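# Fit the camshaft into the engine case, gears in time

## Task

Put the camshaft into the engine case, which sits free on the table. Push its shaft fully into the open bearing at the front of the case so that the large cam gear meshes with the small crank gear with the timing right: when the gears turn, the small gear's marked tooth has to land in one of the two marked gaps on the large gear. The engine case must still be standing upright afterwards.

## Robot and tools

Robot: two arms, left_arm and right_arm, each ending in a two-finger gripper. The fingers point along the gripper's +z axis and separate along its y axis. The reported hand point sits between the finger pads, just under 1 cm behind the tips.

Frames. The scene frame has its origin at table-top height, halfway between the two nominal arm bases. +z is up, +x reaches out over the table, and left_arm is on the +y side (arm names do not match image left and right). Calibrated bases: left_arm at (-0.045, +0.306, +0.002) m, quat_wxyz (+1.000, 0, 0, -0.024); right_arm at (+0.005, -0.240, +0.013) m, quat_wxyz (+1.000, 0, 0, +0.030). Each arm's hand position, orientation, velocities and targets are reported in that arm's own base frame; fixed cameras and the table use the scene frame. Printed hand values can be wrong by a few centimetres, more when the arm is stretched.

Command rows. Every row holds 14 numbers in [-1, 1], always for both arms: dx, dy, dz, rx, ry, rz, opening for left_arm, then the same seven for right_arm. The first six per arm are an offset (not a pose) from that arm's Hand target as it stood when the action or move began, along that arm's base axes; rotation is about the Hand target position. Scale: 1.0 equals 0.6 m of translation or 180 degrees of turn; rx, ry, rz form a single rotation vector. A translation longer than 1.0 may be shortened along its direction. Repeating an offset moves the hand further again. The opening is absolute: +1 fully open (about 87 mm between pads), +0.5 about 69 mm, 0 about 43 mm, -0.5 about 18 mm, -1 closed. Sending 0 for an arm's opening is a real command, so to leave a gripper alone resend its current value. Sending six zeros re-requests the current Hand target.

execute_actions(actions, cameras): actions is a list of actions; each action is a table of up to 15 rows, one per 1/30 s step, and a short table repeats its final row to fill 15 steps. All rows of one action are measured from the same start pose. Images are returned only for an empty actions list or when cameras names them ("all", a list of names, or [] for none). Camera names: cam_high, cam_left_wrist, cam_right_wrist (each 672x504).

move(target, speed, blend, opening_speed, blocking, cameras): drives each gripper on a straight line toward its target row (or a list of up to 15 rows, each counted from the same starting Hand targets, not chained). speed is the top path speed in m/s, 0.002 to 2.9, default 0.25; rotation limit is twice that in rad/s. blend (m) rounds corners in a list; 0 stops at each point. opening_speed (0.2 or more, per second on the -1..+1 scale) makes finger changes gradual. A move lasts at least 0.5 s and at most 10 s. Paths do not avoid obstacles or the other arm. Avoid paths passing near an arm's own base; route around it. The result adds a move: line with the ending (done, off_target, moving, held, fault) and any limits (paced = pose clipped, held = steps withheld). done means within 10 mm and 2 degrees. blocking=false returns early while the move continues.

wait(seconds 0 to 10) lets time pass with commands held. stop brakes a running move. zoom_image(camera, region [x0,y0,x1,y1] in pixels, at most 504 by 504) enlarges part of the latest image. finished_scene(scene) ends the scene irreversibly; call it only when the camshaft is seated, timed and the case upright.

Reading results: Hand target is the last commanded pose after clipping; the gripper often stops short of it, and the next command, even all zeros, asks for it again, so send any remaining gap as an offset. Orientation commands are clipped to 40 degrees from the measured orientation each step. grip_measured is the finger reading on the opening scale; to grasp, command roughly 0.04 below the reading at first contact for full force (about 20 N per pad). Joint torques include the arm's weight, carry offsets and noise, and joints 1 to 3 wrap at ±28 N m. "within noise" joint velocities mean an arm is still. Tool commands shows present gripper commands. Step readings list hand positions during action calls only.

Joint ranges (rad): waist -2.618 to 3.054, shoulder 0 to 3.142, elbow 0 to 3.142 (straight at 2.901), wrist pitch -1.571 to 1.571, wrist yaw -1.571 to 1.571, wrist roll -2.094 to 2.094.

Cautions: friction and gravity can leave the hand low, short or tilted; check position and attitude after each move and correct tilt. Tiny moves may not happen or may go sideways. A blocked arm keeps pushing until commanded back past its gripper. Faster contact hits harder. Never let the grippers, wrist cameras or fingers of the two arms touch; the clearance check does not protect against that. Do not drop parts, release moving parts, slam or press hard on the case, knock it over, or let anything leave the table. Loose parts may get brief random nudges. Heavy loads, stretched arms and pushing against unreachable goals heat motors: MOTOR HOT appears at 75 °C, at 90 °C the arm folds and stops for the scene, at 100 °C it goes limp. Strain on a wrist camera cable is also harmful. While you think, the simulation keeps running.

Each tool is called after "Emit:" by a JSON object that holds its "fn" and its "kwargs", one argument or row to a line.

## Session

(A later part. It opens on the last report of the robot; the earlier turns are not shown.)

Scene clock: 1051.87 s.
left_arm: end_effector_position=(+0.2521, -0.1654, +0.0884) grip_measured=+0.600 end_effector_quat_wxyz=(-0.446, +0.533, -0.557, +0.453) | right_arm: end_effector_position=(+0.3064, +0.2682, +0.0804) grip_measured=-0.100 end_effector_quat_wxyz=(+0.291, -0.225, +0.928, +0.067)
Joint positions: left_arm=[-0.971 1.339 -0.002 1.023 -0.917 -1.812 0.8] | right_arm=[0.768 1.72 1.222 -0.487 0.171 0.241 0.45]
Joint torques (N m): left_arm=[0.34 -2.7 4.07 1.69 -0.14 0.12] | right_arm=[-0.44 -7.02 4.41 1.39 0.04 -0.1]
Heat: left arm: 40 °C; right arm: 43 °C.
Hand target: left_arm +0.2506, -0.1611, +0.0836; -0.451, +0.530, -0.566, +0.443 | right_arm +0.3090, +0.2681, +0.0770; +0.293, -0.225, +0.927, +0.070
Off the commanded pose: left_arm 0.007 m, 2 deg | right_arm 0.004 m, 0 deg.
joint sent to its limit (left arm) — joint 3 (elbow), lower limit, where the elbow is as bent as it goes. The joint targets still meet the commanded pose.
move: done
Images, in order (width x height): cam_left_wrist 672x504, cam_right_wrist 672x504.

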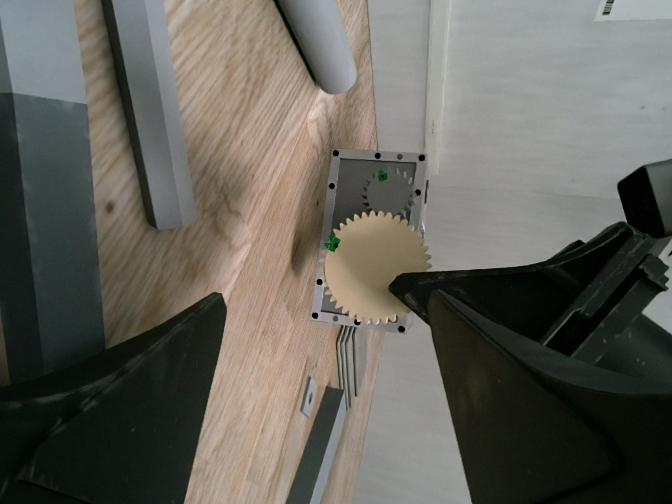

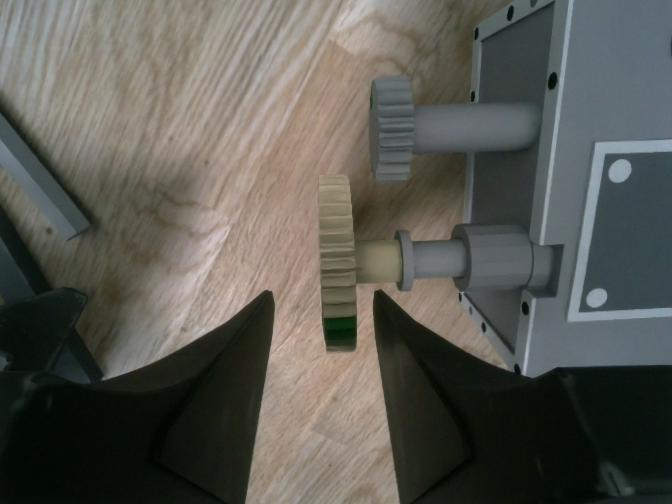

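Emit:
{"fn": "move", "kwargs": {
  "target": [
    [0,0,0,0,0,0,0.6,0.0055,-0.0107,0,0,0,0,-0.1],
    [0,0,0,0,0,0,0.6,0.0055,-0.0107,0,0,0,0,-0.85]
  ],
  "speed": 0.05,
  "opening_speed": 0.4,
  "cameras": ["cam_left_wrist","cam_right_wrist"]
}}

Emit:
{"fn": "zoom_image", "kwargs": {
  "camera": "cam_left_wrist",
  "region": [305, 140, 445, 330]
}}

Scene clock: 1066.73 s.
left_arm: end_effector_position=(+0.2521, -0.1654, +0.0884) grip_measured=+0.600 end_effector_quat_wxyz=(-0.446, +0.533, -0.557, +0.453) | right_arm: end_effector_position=(+0.3104, +0.2627, +0.0783) grip_measured=-0.657 end_effector_quat_wxyz=(+0.289, -0.228, +0.927, +0.068)
Joint positions: left_arm=[-0.971 1.339 -0.002 1.023 -0.917 -1.812 0.8] | right_arm=[0.747 1.72 1.214 -0.479 0.155 0.218 0.171]
Joint torques (N m): left_arm=[0.31 -2.69 4.07 1.69 -0.14 0.13] | right_arm=[-0.4 -7.76 4.3 1.38 0.08 -0.05]
Heat: left arm: 40 °C; right arm: 43 °C.
Hand target: left_arm +0.2506, -0.1611, +0.0836; -0.451, +0.530, -0.566, +0.443 | right_arm +0.3123, +0.2616, +0.0770; +0.293, -0.225, +0.927, +0.070
Off the commanded pose: left_arm 0.007 m, 2 deg | right_arm 0.003 m, 1 deg.
joint sent to its limit (left arm) — joint 3 (elbow), lower limit, where the elbow is as bent as it goes. The joint targets still meet the commanded pose.
move: done
Images, in order (width x height): cam_left_wrist 672x504, cam_right_wrist 672x504.

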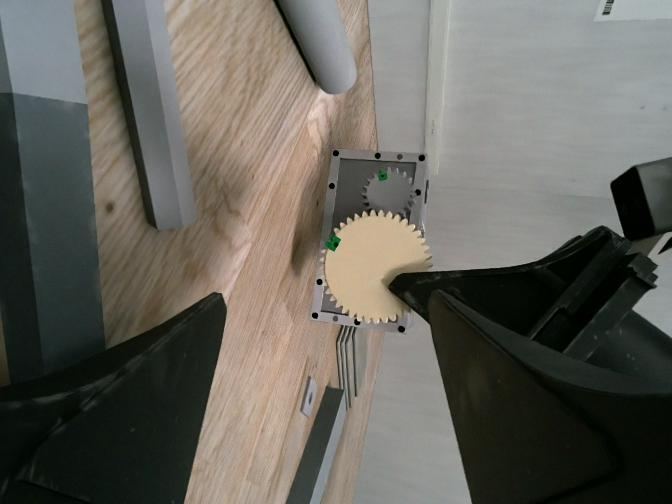

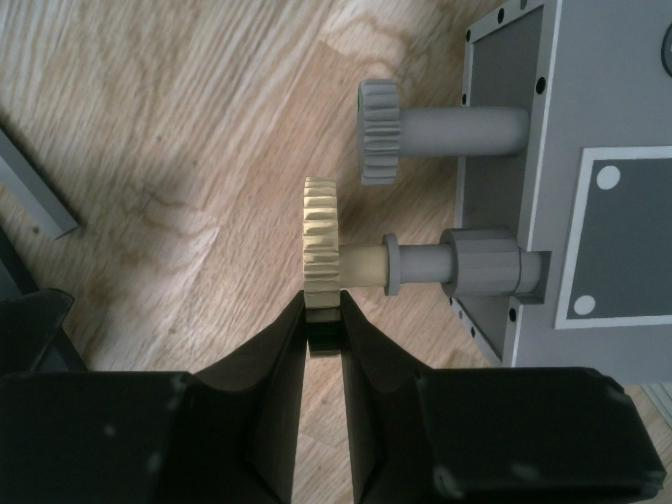

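Scaled by 2.653 from the camera's 672x504 image, which has a finer 960x720 frame.

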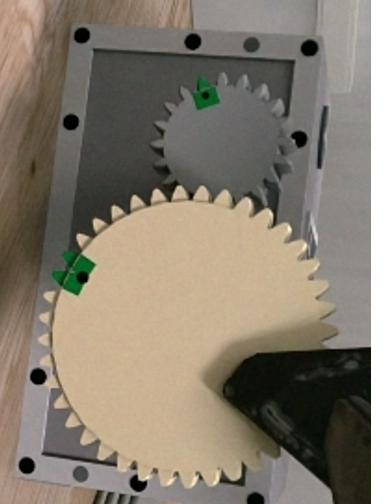

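Emit:
{"fn": "move", "kwargs": {
  "target": [0,0,0,0,0,0,0.6,0.0067,0.0035,0.0043,-0.0254,0.0494,0,-0.85],
  "speed": 0.04,
  "cameras": ["cam_left_wrist","cam_right_wrist"]
}}

Emit:
{"fn": "zoom_image", "kwargs": {
  "camera": "cam_left_wrist",
  "region": [305, 140, 445, 330]
}}

Scene clock: 1076.23 s.
left_arm: end_effector_position=(+0.2521, -0.1654, +0.0884) grip_measured=+0.600 end_effector_quat_wxyz=(-0.446, +0.533, -0.557, +0.453) | right_arm: end_effector_position=(+0.3130, +0.2640, +0.0782) grip_measured=-0.657 end_effector_quat_wxyz=(+0.216, -0.234, +0.947, +0.050)
Joint positions: left_arm=[-0.971 1.339 -0.002 1.023 -0.917 -1.812 0.8] | right_arm=[0.725 1.852 1.43 -0.715 0.108 0.217 0.171]
Joint torques (N m): left_arm=[0.32 -2.7 4.07 1.69 -0.14 0.13] | right_arm=[-0.59 -7.16 7.13 0.82 0.03 -0.03]
Heat: left arm: 40 °C; right arm: 43 °C.
Hand target: left_arm +0.2506, -0.1611, +0.0836; -0.451, +0.530, -0.566, +0.443 | right_arm +0.3163, +0.2637, +0.0796; +0.211, -0.230, +0.949, +0.051
Off the commanded pose: left_arm 0.007 m, 2 deg | right_arm 0.004 m, 1 deg.
joint sent to its limit (left arm) — joint 3 (elbow), lower limit, where the elbow is as bent as it goes. The joint targets still meet the commanded pose.
move: done
Images, in order (width x height): cam_left_wrist 672x504, cam_right_wrist 672x504.

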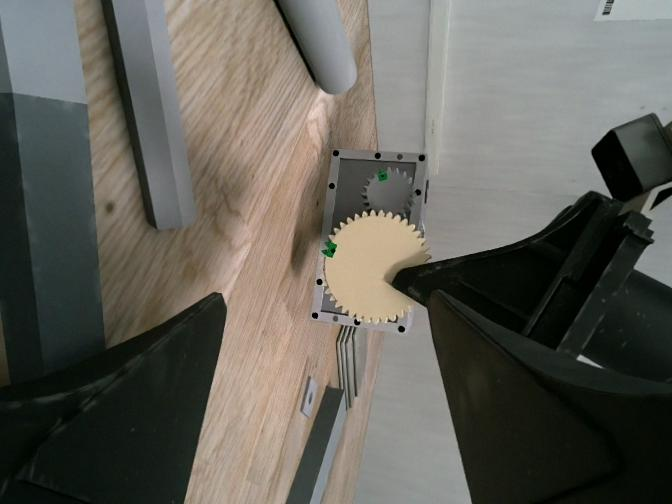

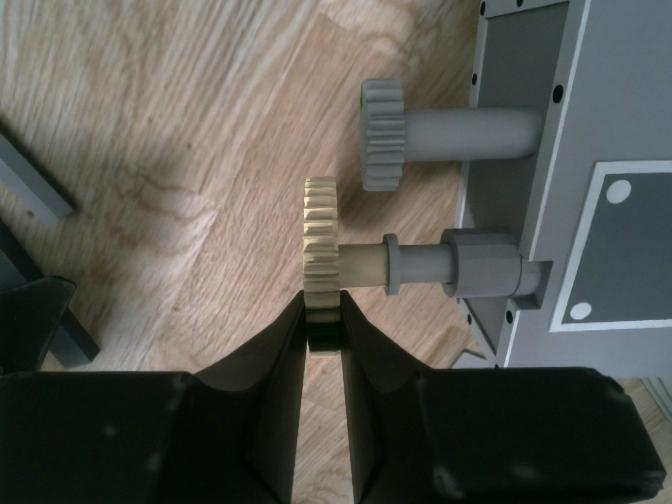

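Scaled by 2.653 from the camera's 672x504 image, which has a finer 960x720 frame.

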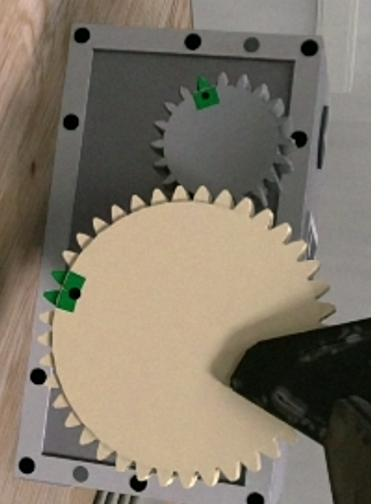

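Emit:
{"fn": "move", "kwargs": {
  "target": [0.055,-0.0833,-0.008,0,0,0,0.6,0.002,0.001,0.0015,-0.0076,0.0148,0,-0.85],
  "speed": 0.08,
  "cameras": ["cam_left_wrist","cam_right_wrist"]
}}

Scene clock: 1095.77 s.
left_arm: end_effector_position=(+0.2811, -0.2079, +0.0772) grip_measured=+0.600 end_effector_quat_wxyz=(-0.448, +0.532, -0.567, +0.441) | right_arm: end_effector_position=(+0.3141, +0.2644, +0.0783) grip_measured=-0.657 end_effector_quat_wxyz=(+0.190, -0.235, +0.952, +0.044)
Joint positions: left_arm=[-0.971 1.639 0.188 1.101 -0.917 -1.812 0.8] | right_arm=[0.718 1.903 1.512 -0.799 0.094 0.216 0.171]
Joint torques (N m): left_arm=[-0.36 -2.77 5.89 1.96 -0.24 0.08] | right_arm=[-0.59 -7.66 7.17 0.74 0.03 -0.04]
Heat: left arm: 41 °C; right arm: 41 °C.
Hand target: left_arm +0.2836, -0.2111, +0.0789; -0.451, +0.530, -0.565, +0.443 | right_arm +0.3176, +0.2643, +0.0805; +0.186, -0.231, +0.954, +0.045
Off the commanded pose: left_arm 0.004 m, 0 deg | right_arm 0.004 m, 1 deg.
move: done
Images, in order (width x height): cam_left_wrist 672x504, cam_right_wrist 672x504.

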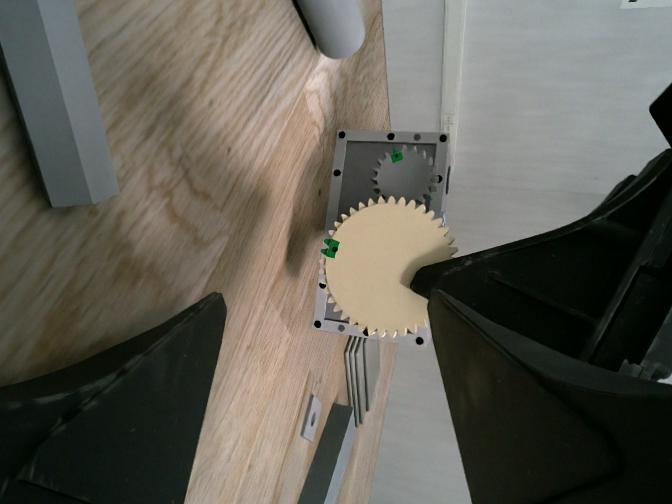

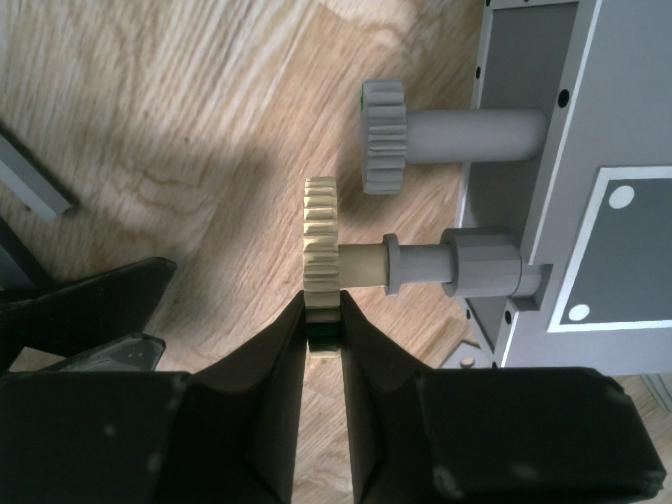

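Emit:
{"fn": "zoom_image", "kwargs": {
  "camera": "cam_left_wrist",
  "region": [300, 120, 470, 350]
}}

Emit:
{"fn": "zoom_image", "kwargs": {
  "camera": "cam_left_wrist",
  "region": [360, 140, 450, 230]
}}

Scaled by 2.191 from the camera's 672x504 image, which has a finer 960x720 frame.

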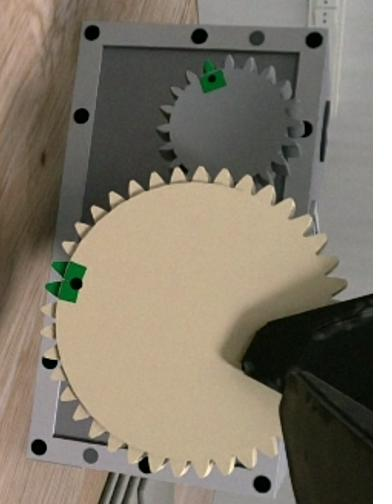

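Scaled by 5.600 from the camera's 672x504 image, which has a finer 960x720 frame.

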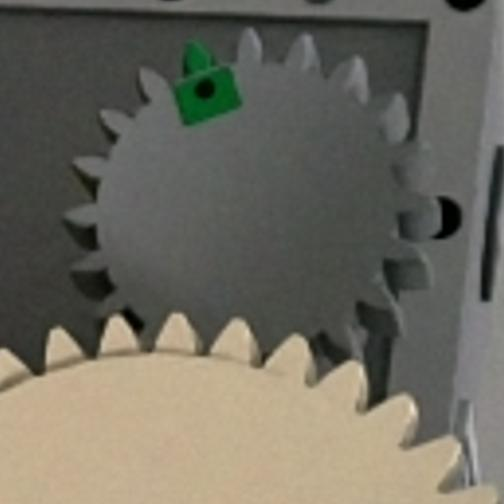

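Emit:
{"fn": "move", "kwargs": {
  "target": [0,0,0,0,0,0,0.6,-0.002,-0.001,-0.0015,0.0076,-0.0148,0,-0.85],
  "speed": 0.04,
  "cameras": ["cam_left_wrist","cam_right_wrist"]
}}

Emit:
{"fn": "zoom_image", "kwargs": {
  "camera": "cam_left_wrist",
  "region": [300, 120, 470, 350]
}}

Emit:
{"fn": "zoom_image", "kwargs": {
  "camera": "cam_left_wrist",
  "region": [360, 140, 450, 230]
}}

Scene clock: 1129.23 s.
left_arm: end_effector_position=(+0.2811, -0.2079, +0.0774) grip_measured=+0.600 end_effector_quat_wxyz=(-0.448, +0.532, -0.567, +0.442) | right_arm: end_effector_position=(+0.3139, +0.2642, +0.0779) grip_measured=-0.657 end_effector_quat_wxyz=(+0.199, -0.235, +0.950, +0.049)
Joint positions: left_arm=[-0.971 1.639 0.188 1.102 -0.917 -1.812 0.8] | right_arm=[0.718 1.883 1.478 -0.764 0.094 0.215 0.171]
Joint torques (N m): left_arm=[-0.38 -2.77 5.89 1.96 -0.24 0.08] | right_arm=[-0.01 -10.13 3.67 1.19 0.18 -0.01]
Motor temperatures (°C): left_arm=[23 32 33 40 26 25 25] | right_arm=[25 31 37 40 27 26 28]
Heat: left arm: 40 °C; right arm: 40 °C.
Hand target: left_arm +0.2836, -0.2111, +0.0789; -0.451, +0.530, -0.565, +0.443 | right_arm +0.3164, +0.2637, +0.0796; +0.211, -0.230, +0.949, +0.051
Off the commanded pose: left_arm 0.004 m, 0 deg | right_arm 0.003 m, 1 deg.
move: done
Images, in order (width x height): cam_left_wrist 672x504, cam_right_wrist 672x504.

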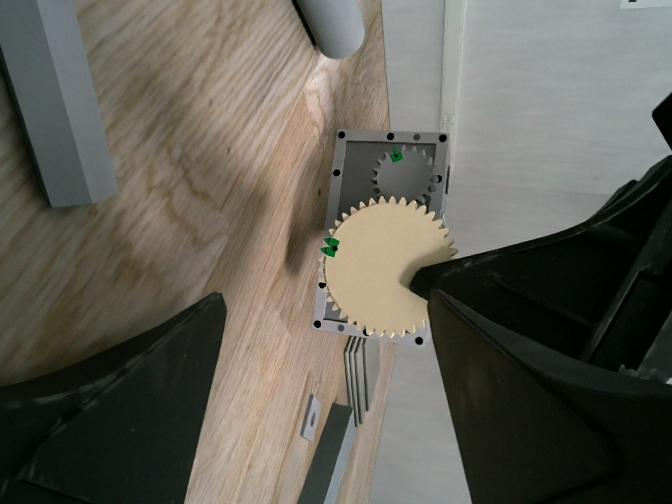

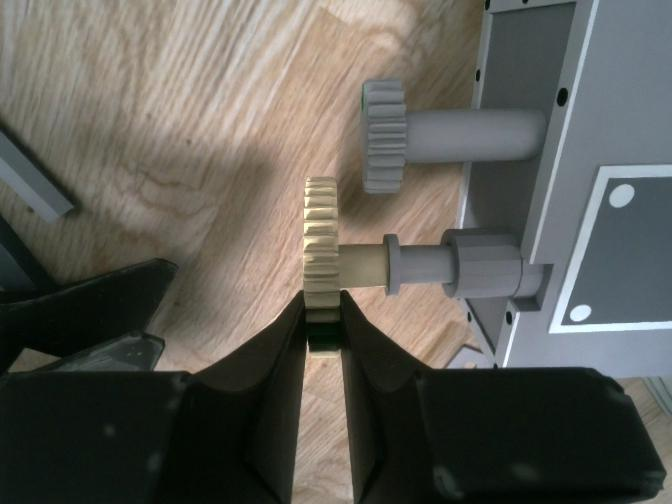

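Scaled by 2.191 from the camera's 672x504 image, which has a finer 960x720 frame.

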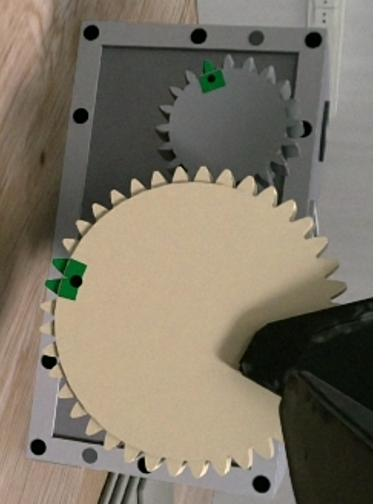

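Scaled by 5.600 from the camera's 672x504 image, which has a finer 960x720 frame.

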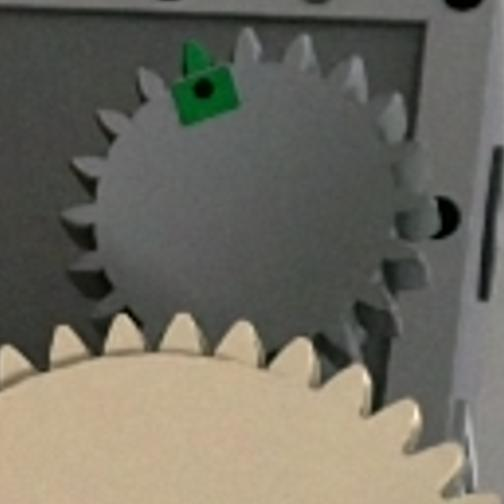

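Emit:
{"fn": "move", "kwargs": {
  "target": [0,0,0,0,0,0,0.6,-0.0015,-0.0008,-0.0012,0.0063,-0.0123,0,-0.85],
  "speed": 0.04,
  "cameras": ["cam_left_wrist"]
}}

Emit:
{"fn": "zoom_image", "kwargs": {
  "camera": "cam_left_wrist",
  "region": [300, 120, 470, 350]
}}

Emit:
{"fn": "zoom_image", "kwargs": {
  "camera": "cam_left_wrist",
  "region": [360, 140, 450, 230]
}}

Scene clock: 1136.27 s.
left_arm: end_effector_position=(+0.2811, -0.2079, +0.0774) grip_measured=+0.600 end_effector_quat_wxyz=(-0.448, +0.532, -0.567, +0.442) | right_arm: end_effector_position=(+0.3131, +0.2637, +0.0780) grip_measured=-0.657 end_effector_quat_wxyz=(+0.219, -0.233, +0.946, +0.057)
Joint positions: left_arm=[-0.971 1.639 0.188 1.102 -0.917 -1.812 0.8] | right_arm=[0.72 1.841 1.413 -0.696 0.098 0.215 0.171]
Joint torques (N m): left_arm=[-0.36 -2.76 5.9 1.97 -0.24 0.08] | right_arm=[0.34 -9.69 3.63 1.26 0.28 -0.01]
Heat: left arm: 40 °C; right arm: 40 °C.
Hand target: left_arm +0.2836, -0.2111, +0.0789; -0.451, +0.530, -0.565, +0.443 | right_arm +0.3155, +0.2632, +0.0789; +0.232, -0.229, +0.944, +0.056
Off the commanded pose: left_arm 0.004 m, 0 deg | right_arm 0.003 m, 2 deg.
move: done
Images, in order (width x height): cam_left_wrist 672x504.

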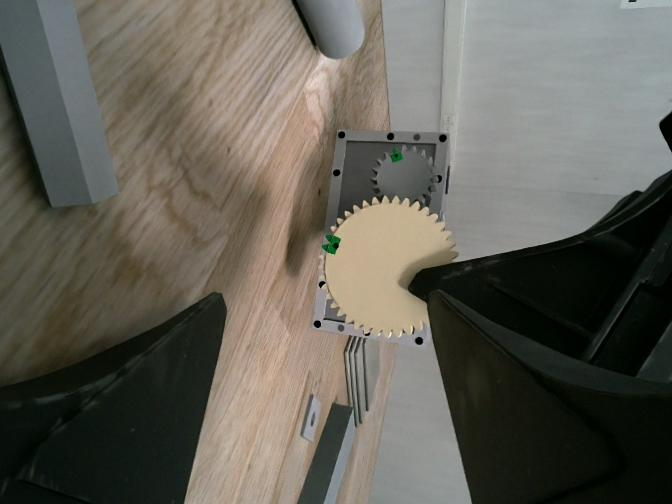

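Scaled by 2.191 from the camera's 672x504 image, which has a finer 960x720 frame.

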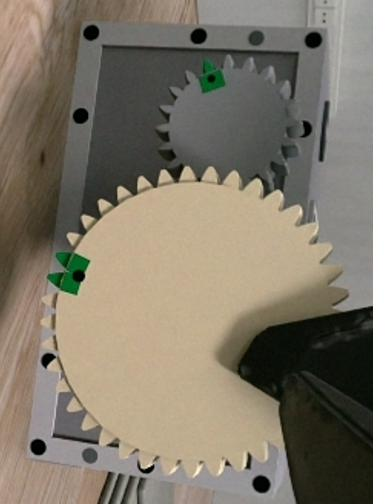

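Scaled by 5.600 from the camera's 672x504 image, which has a finer 960x720 frame.

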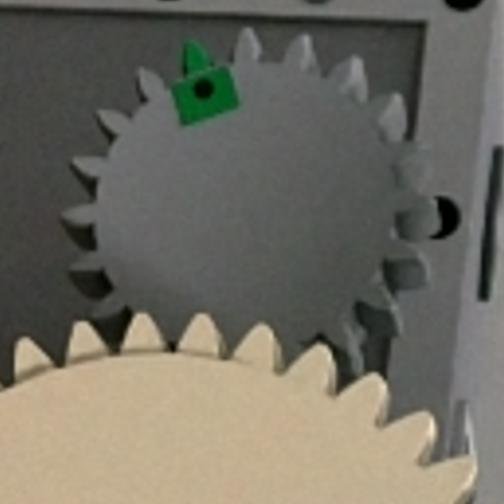

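Emit:
{"fn": "move", "kwargs": {
  "target": [0,0,0,0,0,0,0.6,0.0076,-0.0148,0,0,0,0,-0.85],
  "speed": 0.03,
  "cameras": ["cam_left_wrist","cam_right_wrist"]
}}

Emit:
{"fn": "zoom_image", "kwargs": {
  "camera": "cam_left_wrist",
  "region": [300, 120, 470, 350]
}}

Emit:
{"fn": "zoom_image", "kwargs": {
  "camera": "cam_left_wrist",
  "region": [360, 140, 450, 230]
}}

Scene clock: 1148.37 s.
left_arm: end_effector_position=(+0.2811, -0.2079, +0.0774) grip_measured=+0.600 end_effector_quat_wxyz=(-0.448, +0.532, -0.567, +0.442) | right_arm: end_effector_position=(+0.3134, +0.2629, +0.0783) grip_measured=-0.658 end_effector_quat_wxyz=(+0.221, -0.238, +0.944, +0.061)
Joint positions: left_arm=[-0.971 1.639 0.188 1.102 -0.917 -1.812 0.8] | right_arm=[0.716 1.832 1.4 -0.683 0.089 0.202 0.171]
Joint torques (N m): left_arm=[-0.36 -2.76 5.9 1.97 -0.24 0.09] | right_arm=[-1.65 -9.65 3.66 1.22 0.24 -0.08]
Heat: left arm: 40 °C; right arm: 39 °C.
Hand target: left_arm +0.2836, -0.2111, +0.0789; -0.451, +0.530, -0.565, +0.443 | right_arm +0.3201, +0.2544, +0.0789; +0.232, -0.229, +0.944, +0.056
Off the commanded pose: left_arm 0.004 m, 0 deg | right_arm 0.011 m, 2 deg.
move: off_target (right_arm)
Images, in order (width x height): cam_left_wrist 672x504, cam_right_wrist 672x504.

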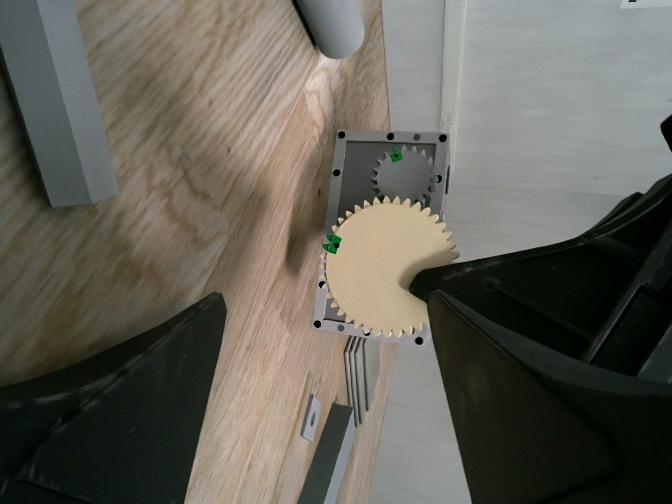

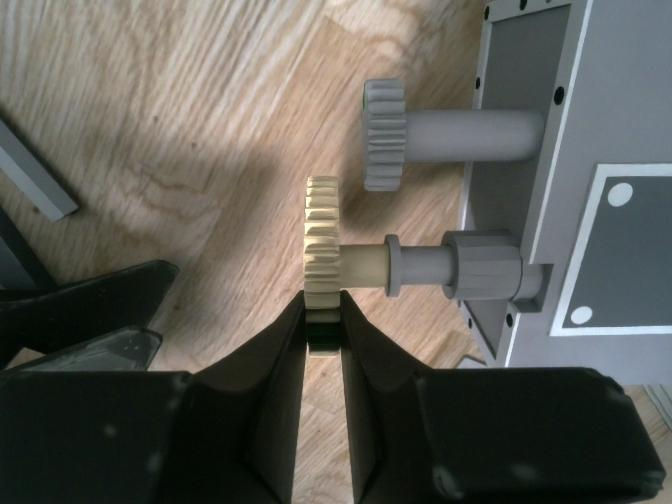

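Scaled by 2.191 from the camera's 672x504 image, which has a finer 960x720 frame.

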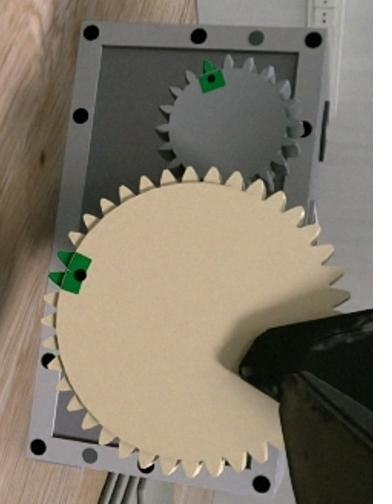

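Scaled by 5.600 from the camera's 672x504 image, which has a finer 960x720 frame.

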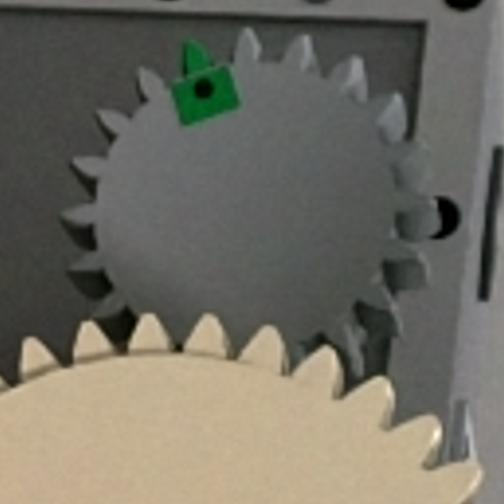

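Emit:
{"fn": "move", "kwargs": {
  "target": [0,0,0,0,0,0,0.6,0.0076,-0.0148,0,0,0,0,-0.85],
  "speed": 0.03,
  "cameras": ["cam_left_wrist","cam_right_wrist"]
}}

Scene clock: 1153.27 s.
left_arm: end_effector_position=(+0.2811, -0.2079, +0.0774) grip_measured=+0.600 end_effector_quat_wxyz=(-0.448, +0.532, -0.567, +0.442) | right_arm: end_effector_position=(+0.3178, +0.2542, +0.0781) grip_measured=-0.659 end_effector_quat_wxyz=(+0.220, -0.239, +0.944, +0.062)
Joint positions: left_arm=[-0.971 1.639 0.188 1.102 -0.917 -1.812 0.8] | right_arm=[0.689 1.824 1.389 -0.679 0.074 0.176 0.171]
Joint torques (N m): left_arm=[-0.36 -2.76 5.9 1.97 -0.24 0.08] | right_arm=[-1.61 -9.55 3.67 1.22 0.27 -0.08]
Heat: left arm: 40 °C; right arm: 40 °C.
Hand target: left_arm +0.2836, -0.2111, +0.0789; -0.451, +0.530, -0.565, +0.443 | right_arm +0.3245, +0.2454, +0.0788; +0.231, -0.229, +0.944, +0.056
Off the commanded pose: left_arm 0.004 m, 0 deg | right_arm 0.011 m, 2 deg.
move: off_target (right_arm)
Images, in order (width x height): cam_left_wrist 672x504, cam_right_wrist 672x504.

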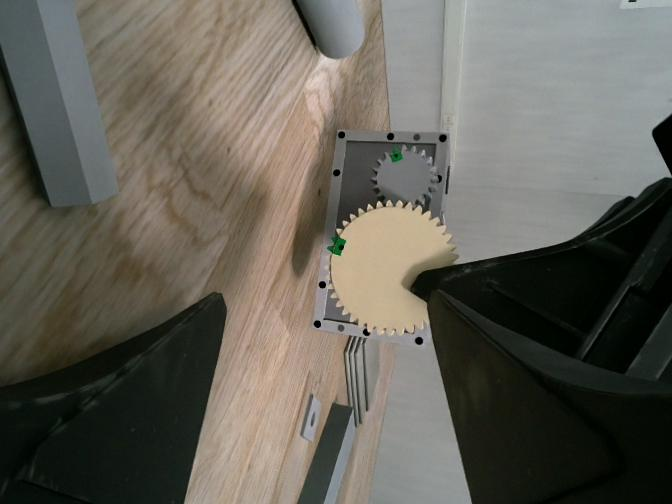

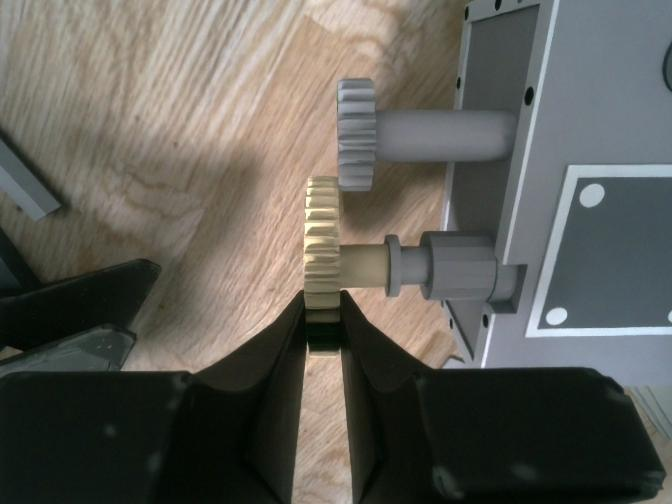

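Emit:
{"fn": "zoom_image", "kwargs": {
  "camera": "cam_left_wrist",
  "region": [360, 140, 450, 230]
}}

Emit:
{"fn": "zoom_image", "kwargs": {
  "camera": "cam_left_wrist",
  "region": [300, 120, 470, 350]
}}

Emit:
{"fn": "zoom_image", "kwargs": {
  "camera": "cam_right_wrist",
  "region": [250, 60, 450, 260]
}}

Scaled by 5.600 from the camera's 672x504 image, which has a finer 960x720 frame.

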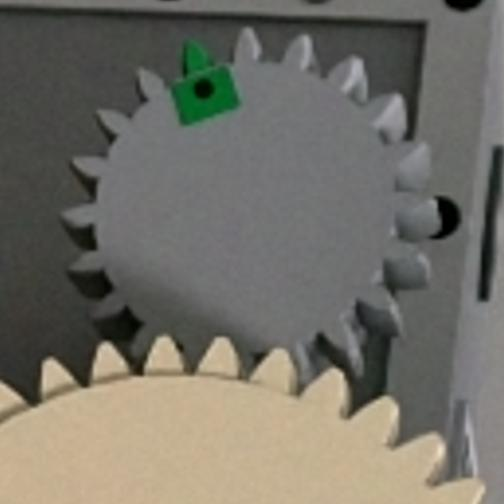

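Scaled by 2.191 from the camera's 672x504 image, which has a finer 960x720 frame.

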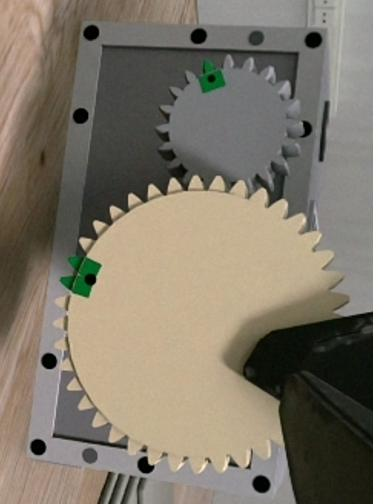

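Scaled by 2.520 from the camera's 672x504 image, which has a finer 960x720 frame.

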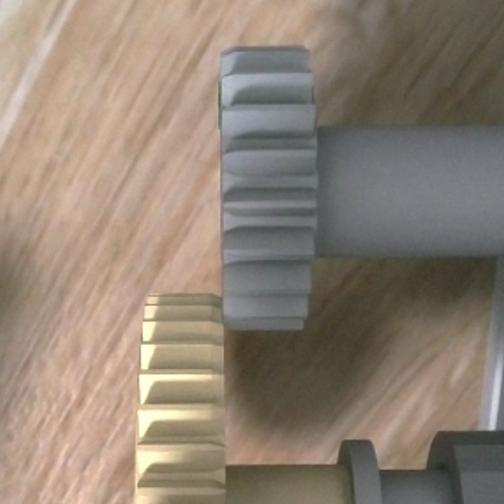

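Emit:
{"fn": "move", "kwargs": {
  "target": [0,0,0,0,0,0,0.6,0.0061,-0.0118,0,0,0,0,-0.85],
  "speed": 0.03,
  "cameras": ["cam_left_wrist","cam_right_wrist"]
}}

Emit:
{"fn": "zoom_image", "kwargs": {
  "camera": "cam_left_wrist",
  "region": [360, 140, 450, 230]
}}

Emit:
{"fn": "zoom_image", "kwargs": {
  "camera": "cam_right_wrist",
  "region": [250, 60, 450, 260]
}}

Scene clock: 1171.50 s.
left_arm: end_effector_position=(+0.2811, -0.2079, +0.0774) grip_measured=+0.600 end_effector_quat_wxyz=(-0.448, +0.532, -0.567, +0.442) | right_arm: end_effector_position=(+0.3180, +0.2535, +0.0784) grip_measured=-0.658 end_effector_quat_wxyz=(+0.219, -0.243, +0.942, +0.071)
Joint positions: left_arm=[-0.971 1.639 0.188 1.102 -0.917 -1.812 0.8] | right_arm=[0.678 1.819 1.383 -0.672 0.05 0.163 0.171]
Joint torques (N m): left_arm=[-0.36 -2.76 5.89 1.96 -0.24 0.09] | right_arm=[-2.56 -9.61 3.63 1.19 0.42 -0.13]
Heat: left arm: 40 °C; right arm: 39 °C.
Hand target: left_arm +0.2836, -0.2111, +0.0789; -0.451, +0.530, -0.565, +0.443 | right_arm +0.3282, +0.2385, +0.0789; +0.232, -0.229, +0.944, +0.056
Off the commanded pose: left_arm 0.004 m, 0 deg | right_arm 0.018 m, 3 deg.
move: off_target (right_arm)
Images, in order (width x height): cam_left_wrist 672x504, cam_right_wrist 672x504.

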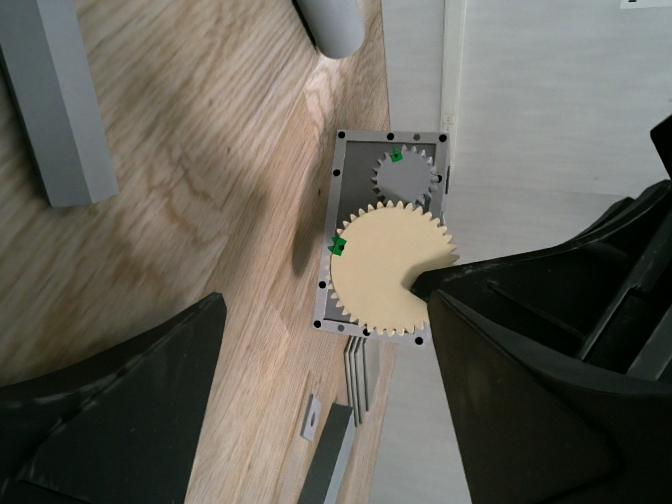

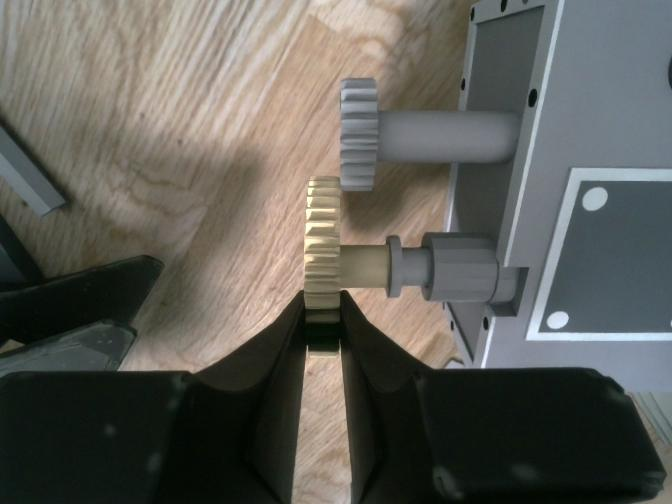

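Scaled by 5.600 from the camera's 672x504 image, which has a finer 960x720 frame.

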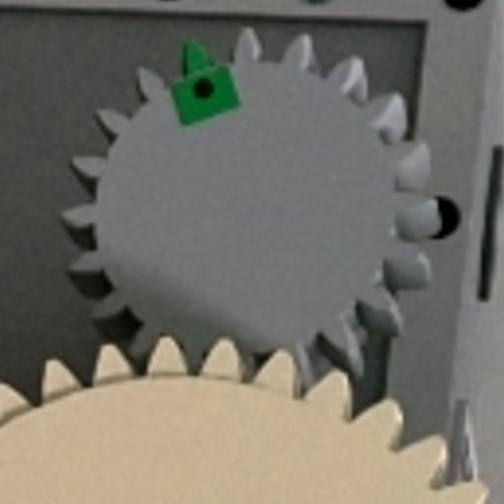

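Scaled by 2.520 from the camera's 672x504 image, which has a finer 960x720 frame.

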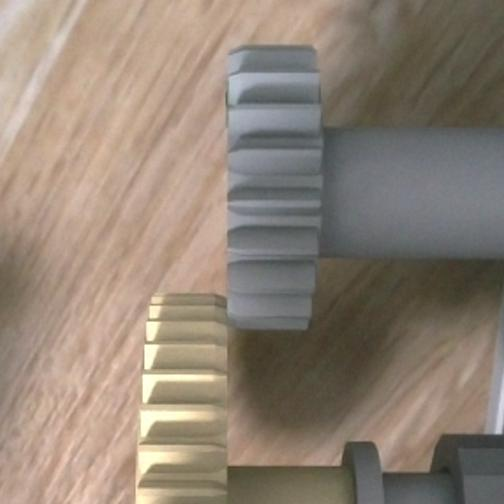

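Emit:
{"fn": "move", "kwargs": {
  "target": [0,0,0,0,0,0,0.6,-0.001,-0.0005,-0.0008,0.0038,-0.0074,0,-0.85],
  "speed": 0.03
}}

Emit:
{"fn": "move", "kwargs": {
  "target": [0,0,0,0,0,0,0.6,-0.001,-0.0005,-0.0008,0.0038,-0.0074,0,-0.85],
  "speed": 0.03,
  "cameras": ["cam_left_wrist","cam_right_wrist"]
}}

Emit:
{"fn": "zoom_image", "kwargs": {
  "camera": "cam_left_wrist",
  "region": [360, 140, 450, 230]
}}

Scene clock: 1196.17 s.
left_arm: end_effector_position=(+0.2811, -0.2079, +0.0774) grip_measured=+0.600 end_effector_quat_wxyz=(-0.448, +0.532, -0.567, +0.442) | right_arm: end_effector_position=(+0.3176, +0.2532, +0.0783) grip_measured=-0.658 end_effector_quat_wxyz=(+0.231, -0.242, +0.939, +0.076)
Joint positions: left_arm=[-0.971 1.639 0.188 1.102 -0.917 -1.812 0.8] | right_arm=[0.678 1.795 1.344 -0.632 0.05 0.162 0.171]
Joint torques (N m): left_arm=[-0.36 -2.76 5.9 1.97 -0.24 0.09] | right_arm=[-2.32 -9.33 3.62 1.23 0.47 -0.13]
Heat: left arm: 40 °C; right arm: 39 °C.
Hand target: left_arm +0.2836, -0.2111, +0.0789; -0.451, +0.530, -0.565, +0.443 | right_arm +0.3276, +0.2382, +0.0784; +0.244, -0.228, +0.941, +0.059
Off the commanded pose: left_arm 0.004 m, 0 deg | right_arm 0.018 m, 3 deg.
move: off_target (right_arm)

Scene clock: 1196.97 s.
left_arm: end_effector_position=(+0.2811, -0.2079, +0.0774) grip_measured=+0.600 end_effector_quat_wxyz=(-0.448, +0.532, -0.567, +0.442) | right_arm: end_effector_position=(+0.3172, +0.2528, +0.0782) grip_measured=-0.657 end_effector_quat_wxyz=(+0.242, -0.241, +0.936, +0.081)
Joint positions: left_arm=[-0.971 1.639 0.188 1.102 -0.917 -1.812 0.8] | right_arm=[0.678 1.771 1.305 -0.59 0.05 0.161 0.172]
Joint torques (N m): left_arm=[-0.36 -2.76 5.89 1.96 -0.24 0.09] | right_arm=[-2.11 -9.05 3.6 1.28 0.53 -0.12]
Heat: left arm: 40 °C; right arm: 39 °C.
Hand target: left_arm +0.2836, -0.2111, +0.0789; -0.451, +0.530, -0.565, +0.443 | right_arm +0.3270, +0.2379, +0.0779; +0.256, -0.228, +0.937, +0.062
Off the commanded pose: left_arm 0.004 m, 0 deg | right_arm 0.018 m, 3 deg.
move: off_target (right_arm)
Images, in order (width x height): cam_left_wrist 672x504, cam_right_wrist 672x504.

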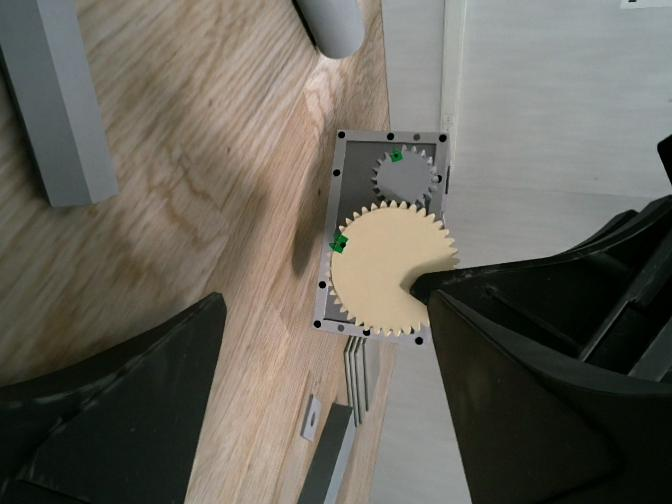

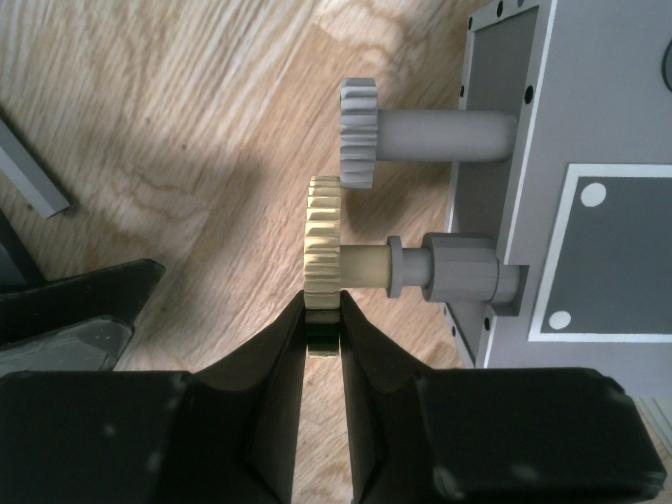

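Scaled by 5.600 from the camera's 672x504 image, which has a finer 960x720 frame.

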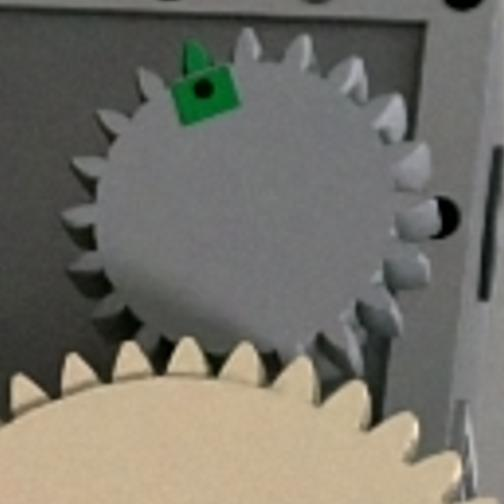

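Emit:
{"fn": "move", "kwargs": {
  "target": [
    [0,0,0,0,0,0,0.6,0.0013,0.0007,0.0009,-0.0051,0.0099,0,-0.85],
    [0,0,0,0,0,0,0.6,0.0027,0.0014,0.0017,-0.0102,0.0198,0,-0.85],
    [0,0,0,0,0,0,0.6,0.0037,0.0019,0.0024,-0.014,0.0272,0,-0.85]
  ],
  "speed": 0.03,
  "cameras": ["cam_left_wrist","cam_right_wrist"]
}}

Emit:
{"fn": "zoom_image", "kwargs": {
  "camera": "cam_left_wrist",
  "region": [360, 140, 450, 230]
}}

Scene clock: 1209.77 s.
left_arm: end_effector_position=(+0.2811, -0.2079, +0.0774) grip_measured=+0.600 end_effector_quat_wxyz=(-0.448, +0.532, -0.567, +0.442) | right_arm: end_effector_position=(+0.3170, +0.2527, +0.0782) grip_measured=-0.657 end_effector_quat_wxyz=(+0.209, -0.246, +0.944, +0.072)
Joint positions: left_arm=[-0.971 1.639 0.188 1.102 -0.917 -1.812 0.8] | right_arm=[0.673 1.829 1.399 -0.695 0.036 0.154 0.172]
Joint torques (N m): left_arm=[-0.36 -2.77 5.89 1.97 -0.24 0.09] | right_arm=[-2.5 -6.95 7.16 0.77 0.46 -0.07]
Heat: left arm: 40 °C; right arm: 39 °C.
Hand target: left_arm +0.2836, -0.2111, +0.0789; -0.451, +0.530, -0.565, +0.443 | right_arm +0.3292, +0.2389, +0.0793; +0.211, -0.230, +0.949, +0.051
Off the commanded pose: left_arm 0.004 m, 0 deg | right_arm 0.018 m, 3 deg.
move: off_target (right_arm)
Images, in order (width x height): cam_left_wrist 672x504, cam_right_wrist 672x504.

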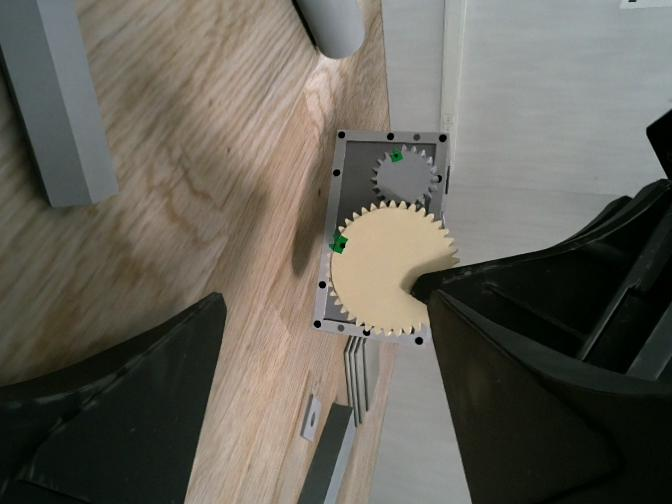

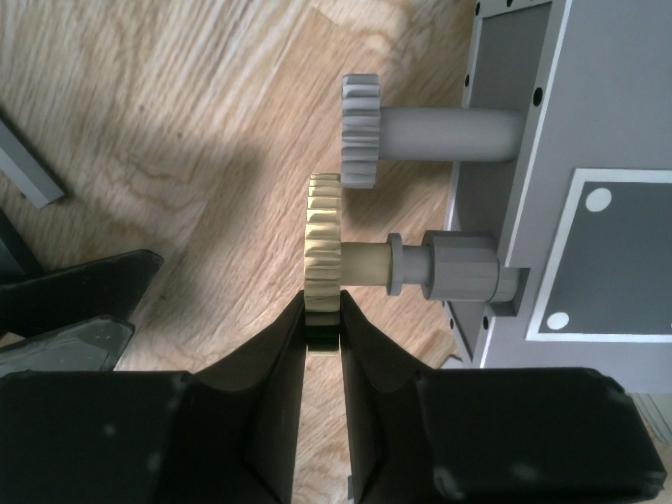

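Scaled by 5.600 from the camera's 672x504 image, which has a finer 960x720 frame.

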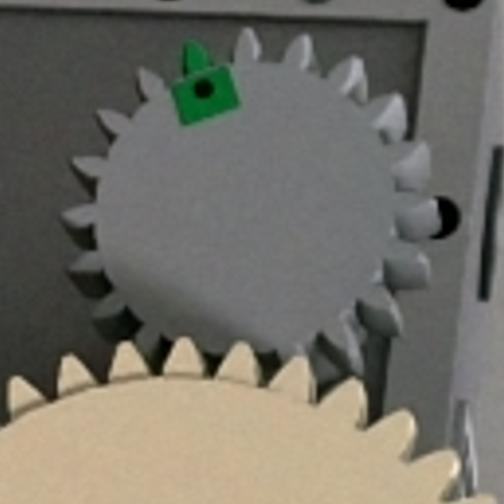

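Emit:
{"fn": "move", "kwargs": {
  "target": [0,0,0,0,0,0,0.6,-0.0075,0.015,0,0,0,0,-0.85],
  "speed": 0.03
}}

Emit:
{"fn": "move", "kwargs": {
  "target": [0,0,0,0,0,0,0.6,0.007,0.0036,0.003,-0.0127,0.0247,0,-0.85],
  "speed": 0.03,
  "cameras": ["cam_left_wrist","cam_right_wrist"]
}}

Emit:
{"fn": "zoom_image", "kwargs": {
  "camera": "cam_left_wrist",
  "region": [360, 140, 450, 230]
}}

Scene clock: 1226.93 s.
left_arm: end_effector_position=(+0.2811, -0.2079, +0.0774) grip_measured=+0.600 end_effector_quat_wxyz=(-0.448, +0.532, -0.567, +0.442) | right_arm: end_effector_position=(+0.3169, +0.2530, +0.0782) grip_measured=-0.657 end_effector_quat_wxyz=(+0.207, -0.245, +0.945, +0.070)
Joint positions: left_arm=[-0.971 1.639 0.188 1.102 -0.917 -1.812 0.8] | right_arm=[0.675 1.835 1.409 -0.706 0.041 0.158 0.172]
Joint torques (N m): left_arm=[-0.35 -2.76 5.89 1.97 -0.24 0.08] | right_arm=[-0.31 -6.94 7.16 0.86 0.53 0.11]
Heat: left arm: 41 °C; right arm: 38 °C.
Hand target: left_arm +0.2836, -0.2111, +0.0789; -0.451, +0.530, -0.565, +0.443 | right_arm +0.3247, +0.2479, +0.0793; +0.211, -0.230, +0.949, +0.051
Off the commanded pose: left_arm 0.004 m, 0 deg | right_arm 0.009 m, 3 deg.
move: off_target (right_arm)

Scene clock: 1228.73 s.
left_arm: end_effector_position=(+0.2811, -0.2079, +0.0774) grip_measured=+0.600 end_effector_quat_wxyz=(-0.448, +0.532, -0.567, +0.442) | right_arm: end_effector_position=(+0.3168, +0.2531, +0.0778) grip_measured=-0.659 end_effector_quat_wxyz=(+0.159, -0.247, +0.955, +0.049)
Joint positions: left_arm=[-0.971 1.639 0.188 1.102 -0.917 -1.812 0.8] | right_arm=[0.675 1.932 1.559 -0.867 0.041 0.162 0.171]
Joint torques (N m): left_arm=[-0.35 -2.76 5.9 1.97 -0.24 0.09] | right_arm=[-1.24 -7.76 7.3 0.81 0.32 0.05]
Heat: left arm: 41 °C; right arm: 38 °C.
Hand target: left_arm +0.2836, -0.2111, +0.0789; -0.451, +0.530, -0.565, +0.443 | right_arm +0.3290, +0.2501, +0.0812; +0.169, -0.232, +0.957, +0.041
Off the commanded pose: left_arm 0.004 m, 0 deg | right_arm 0.013 m, 2 deg.
move: off_target (right_arm)
Images, in order (width x height): cam_left_wrist 672x504, cam_right_wrist 672x504.

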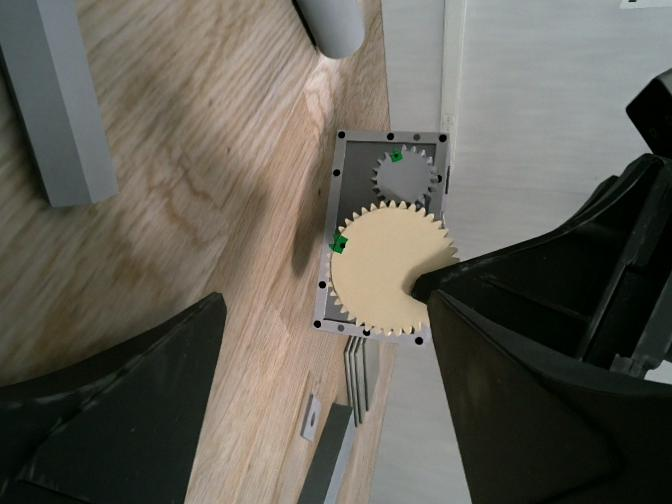

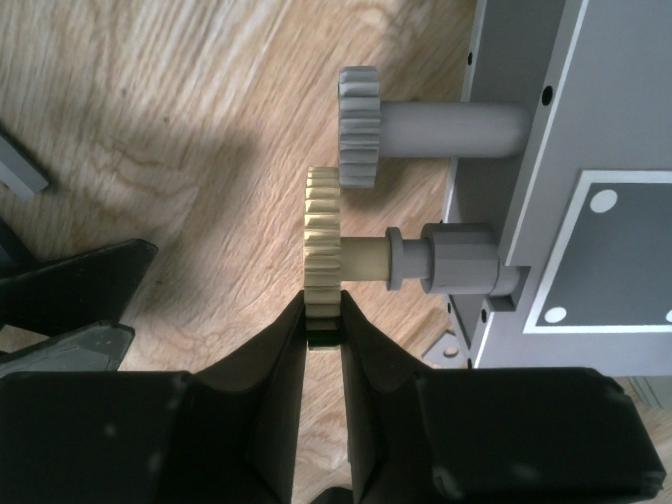

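Scaled by 5.600 from the camera's 672x504 image, which has a finer 960x720 frame.

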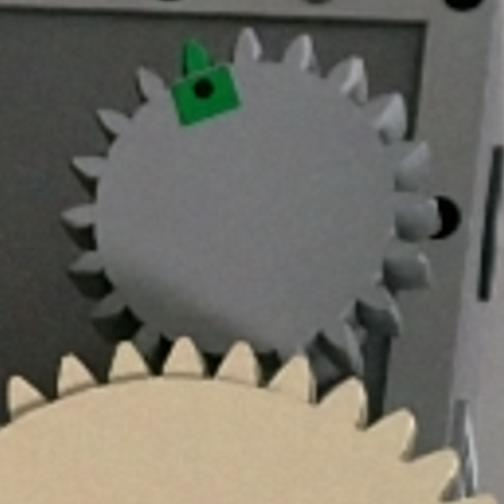

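Emit:
{"fn": "zoom_image", "kwargs": {
  "camera": "cam_right_wrist",
  "region": [280, 50, 440, 210]
}}

Scaled by 3.150 from the camera's 672x504 image, which has a finer 960x720 frame.

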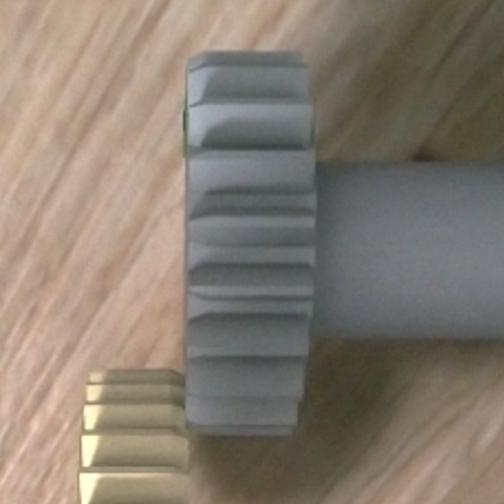

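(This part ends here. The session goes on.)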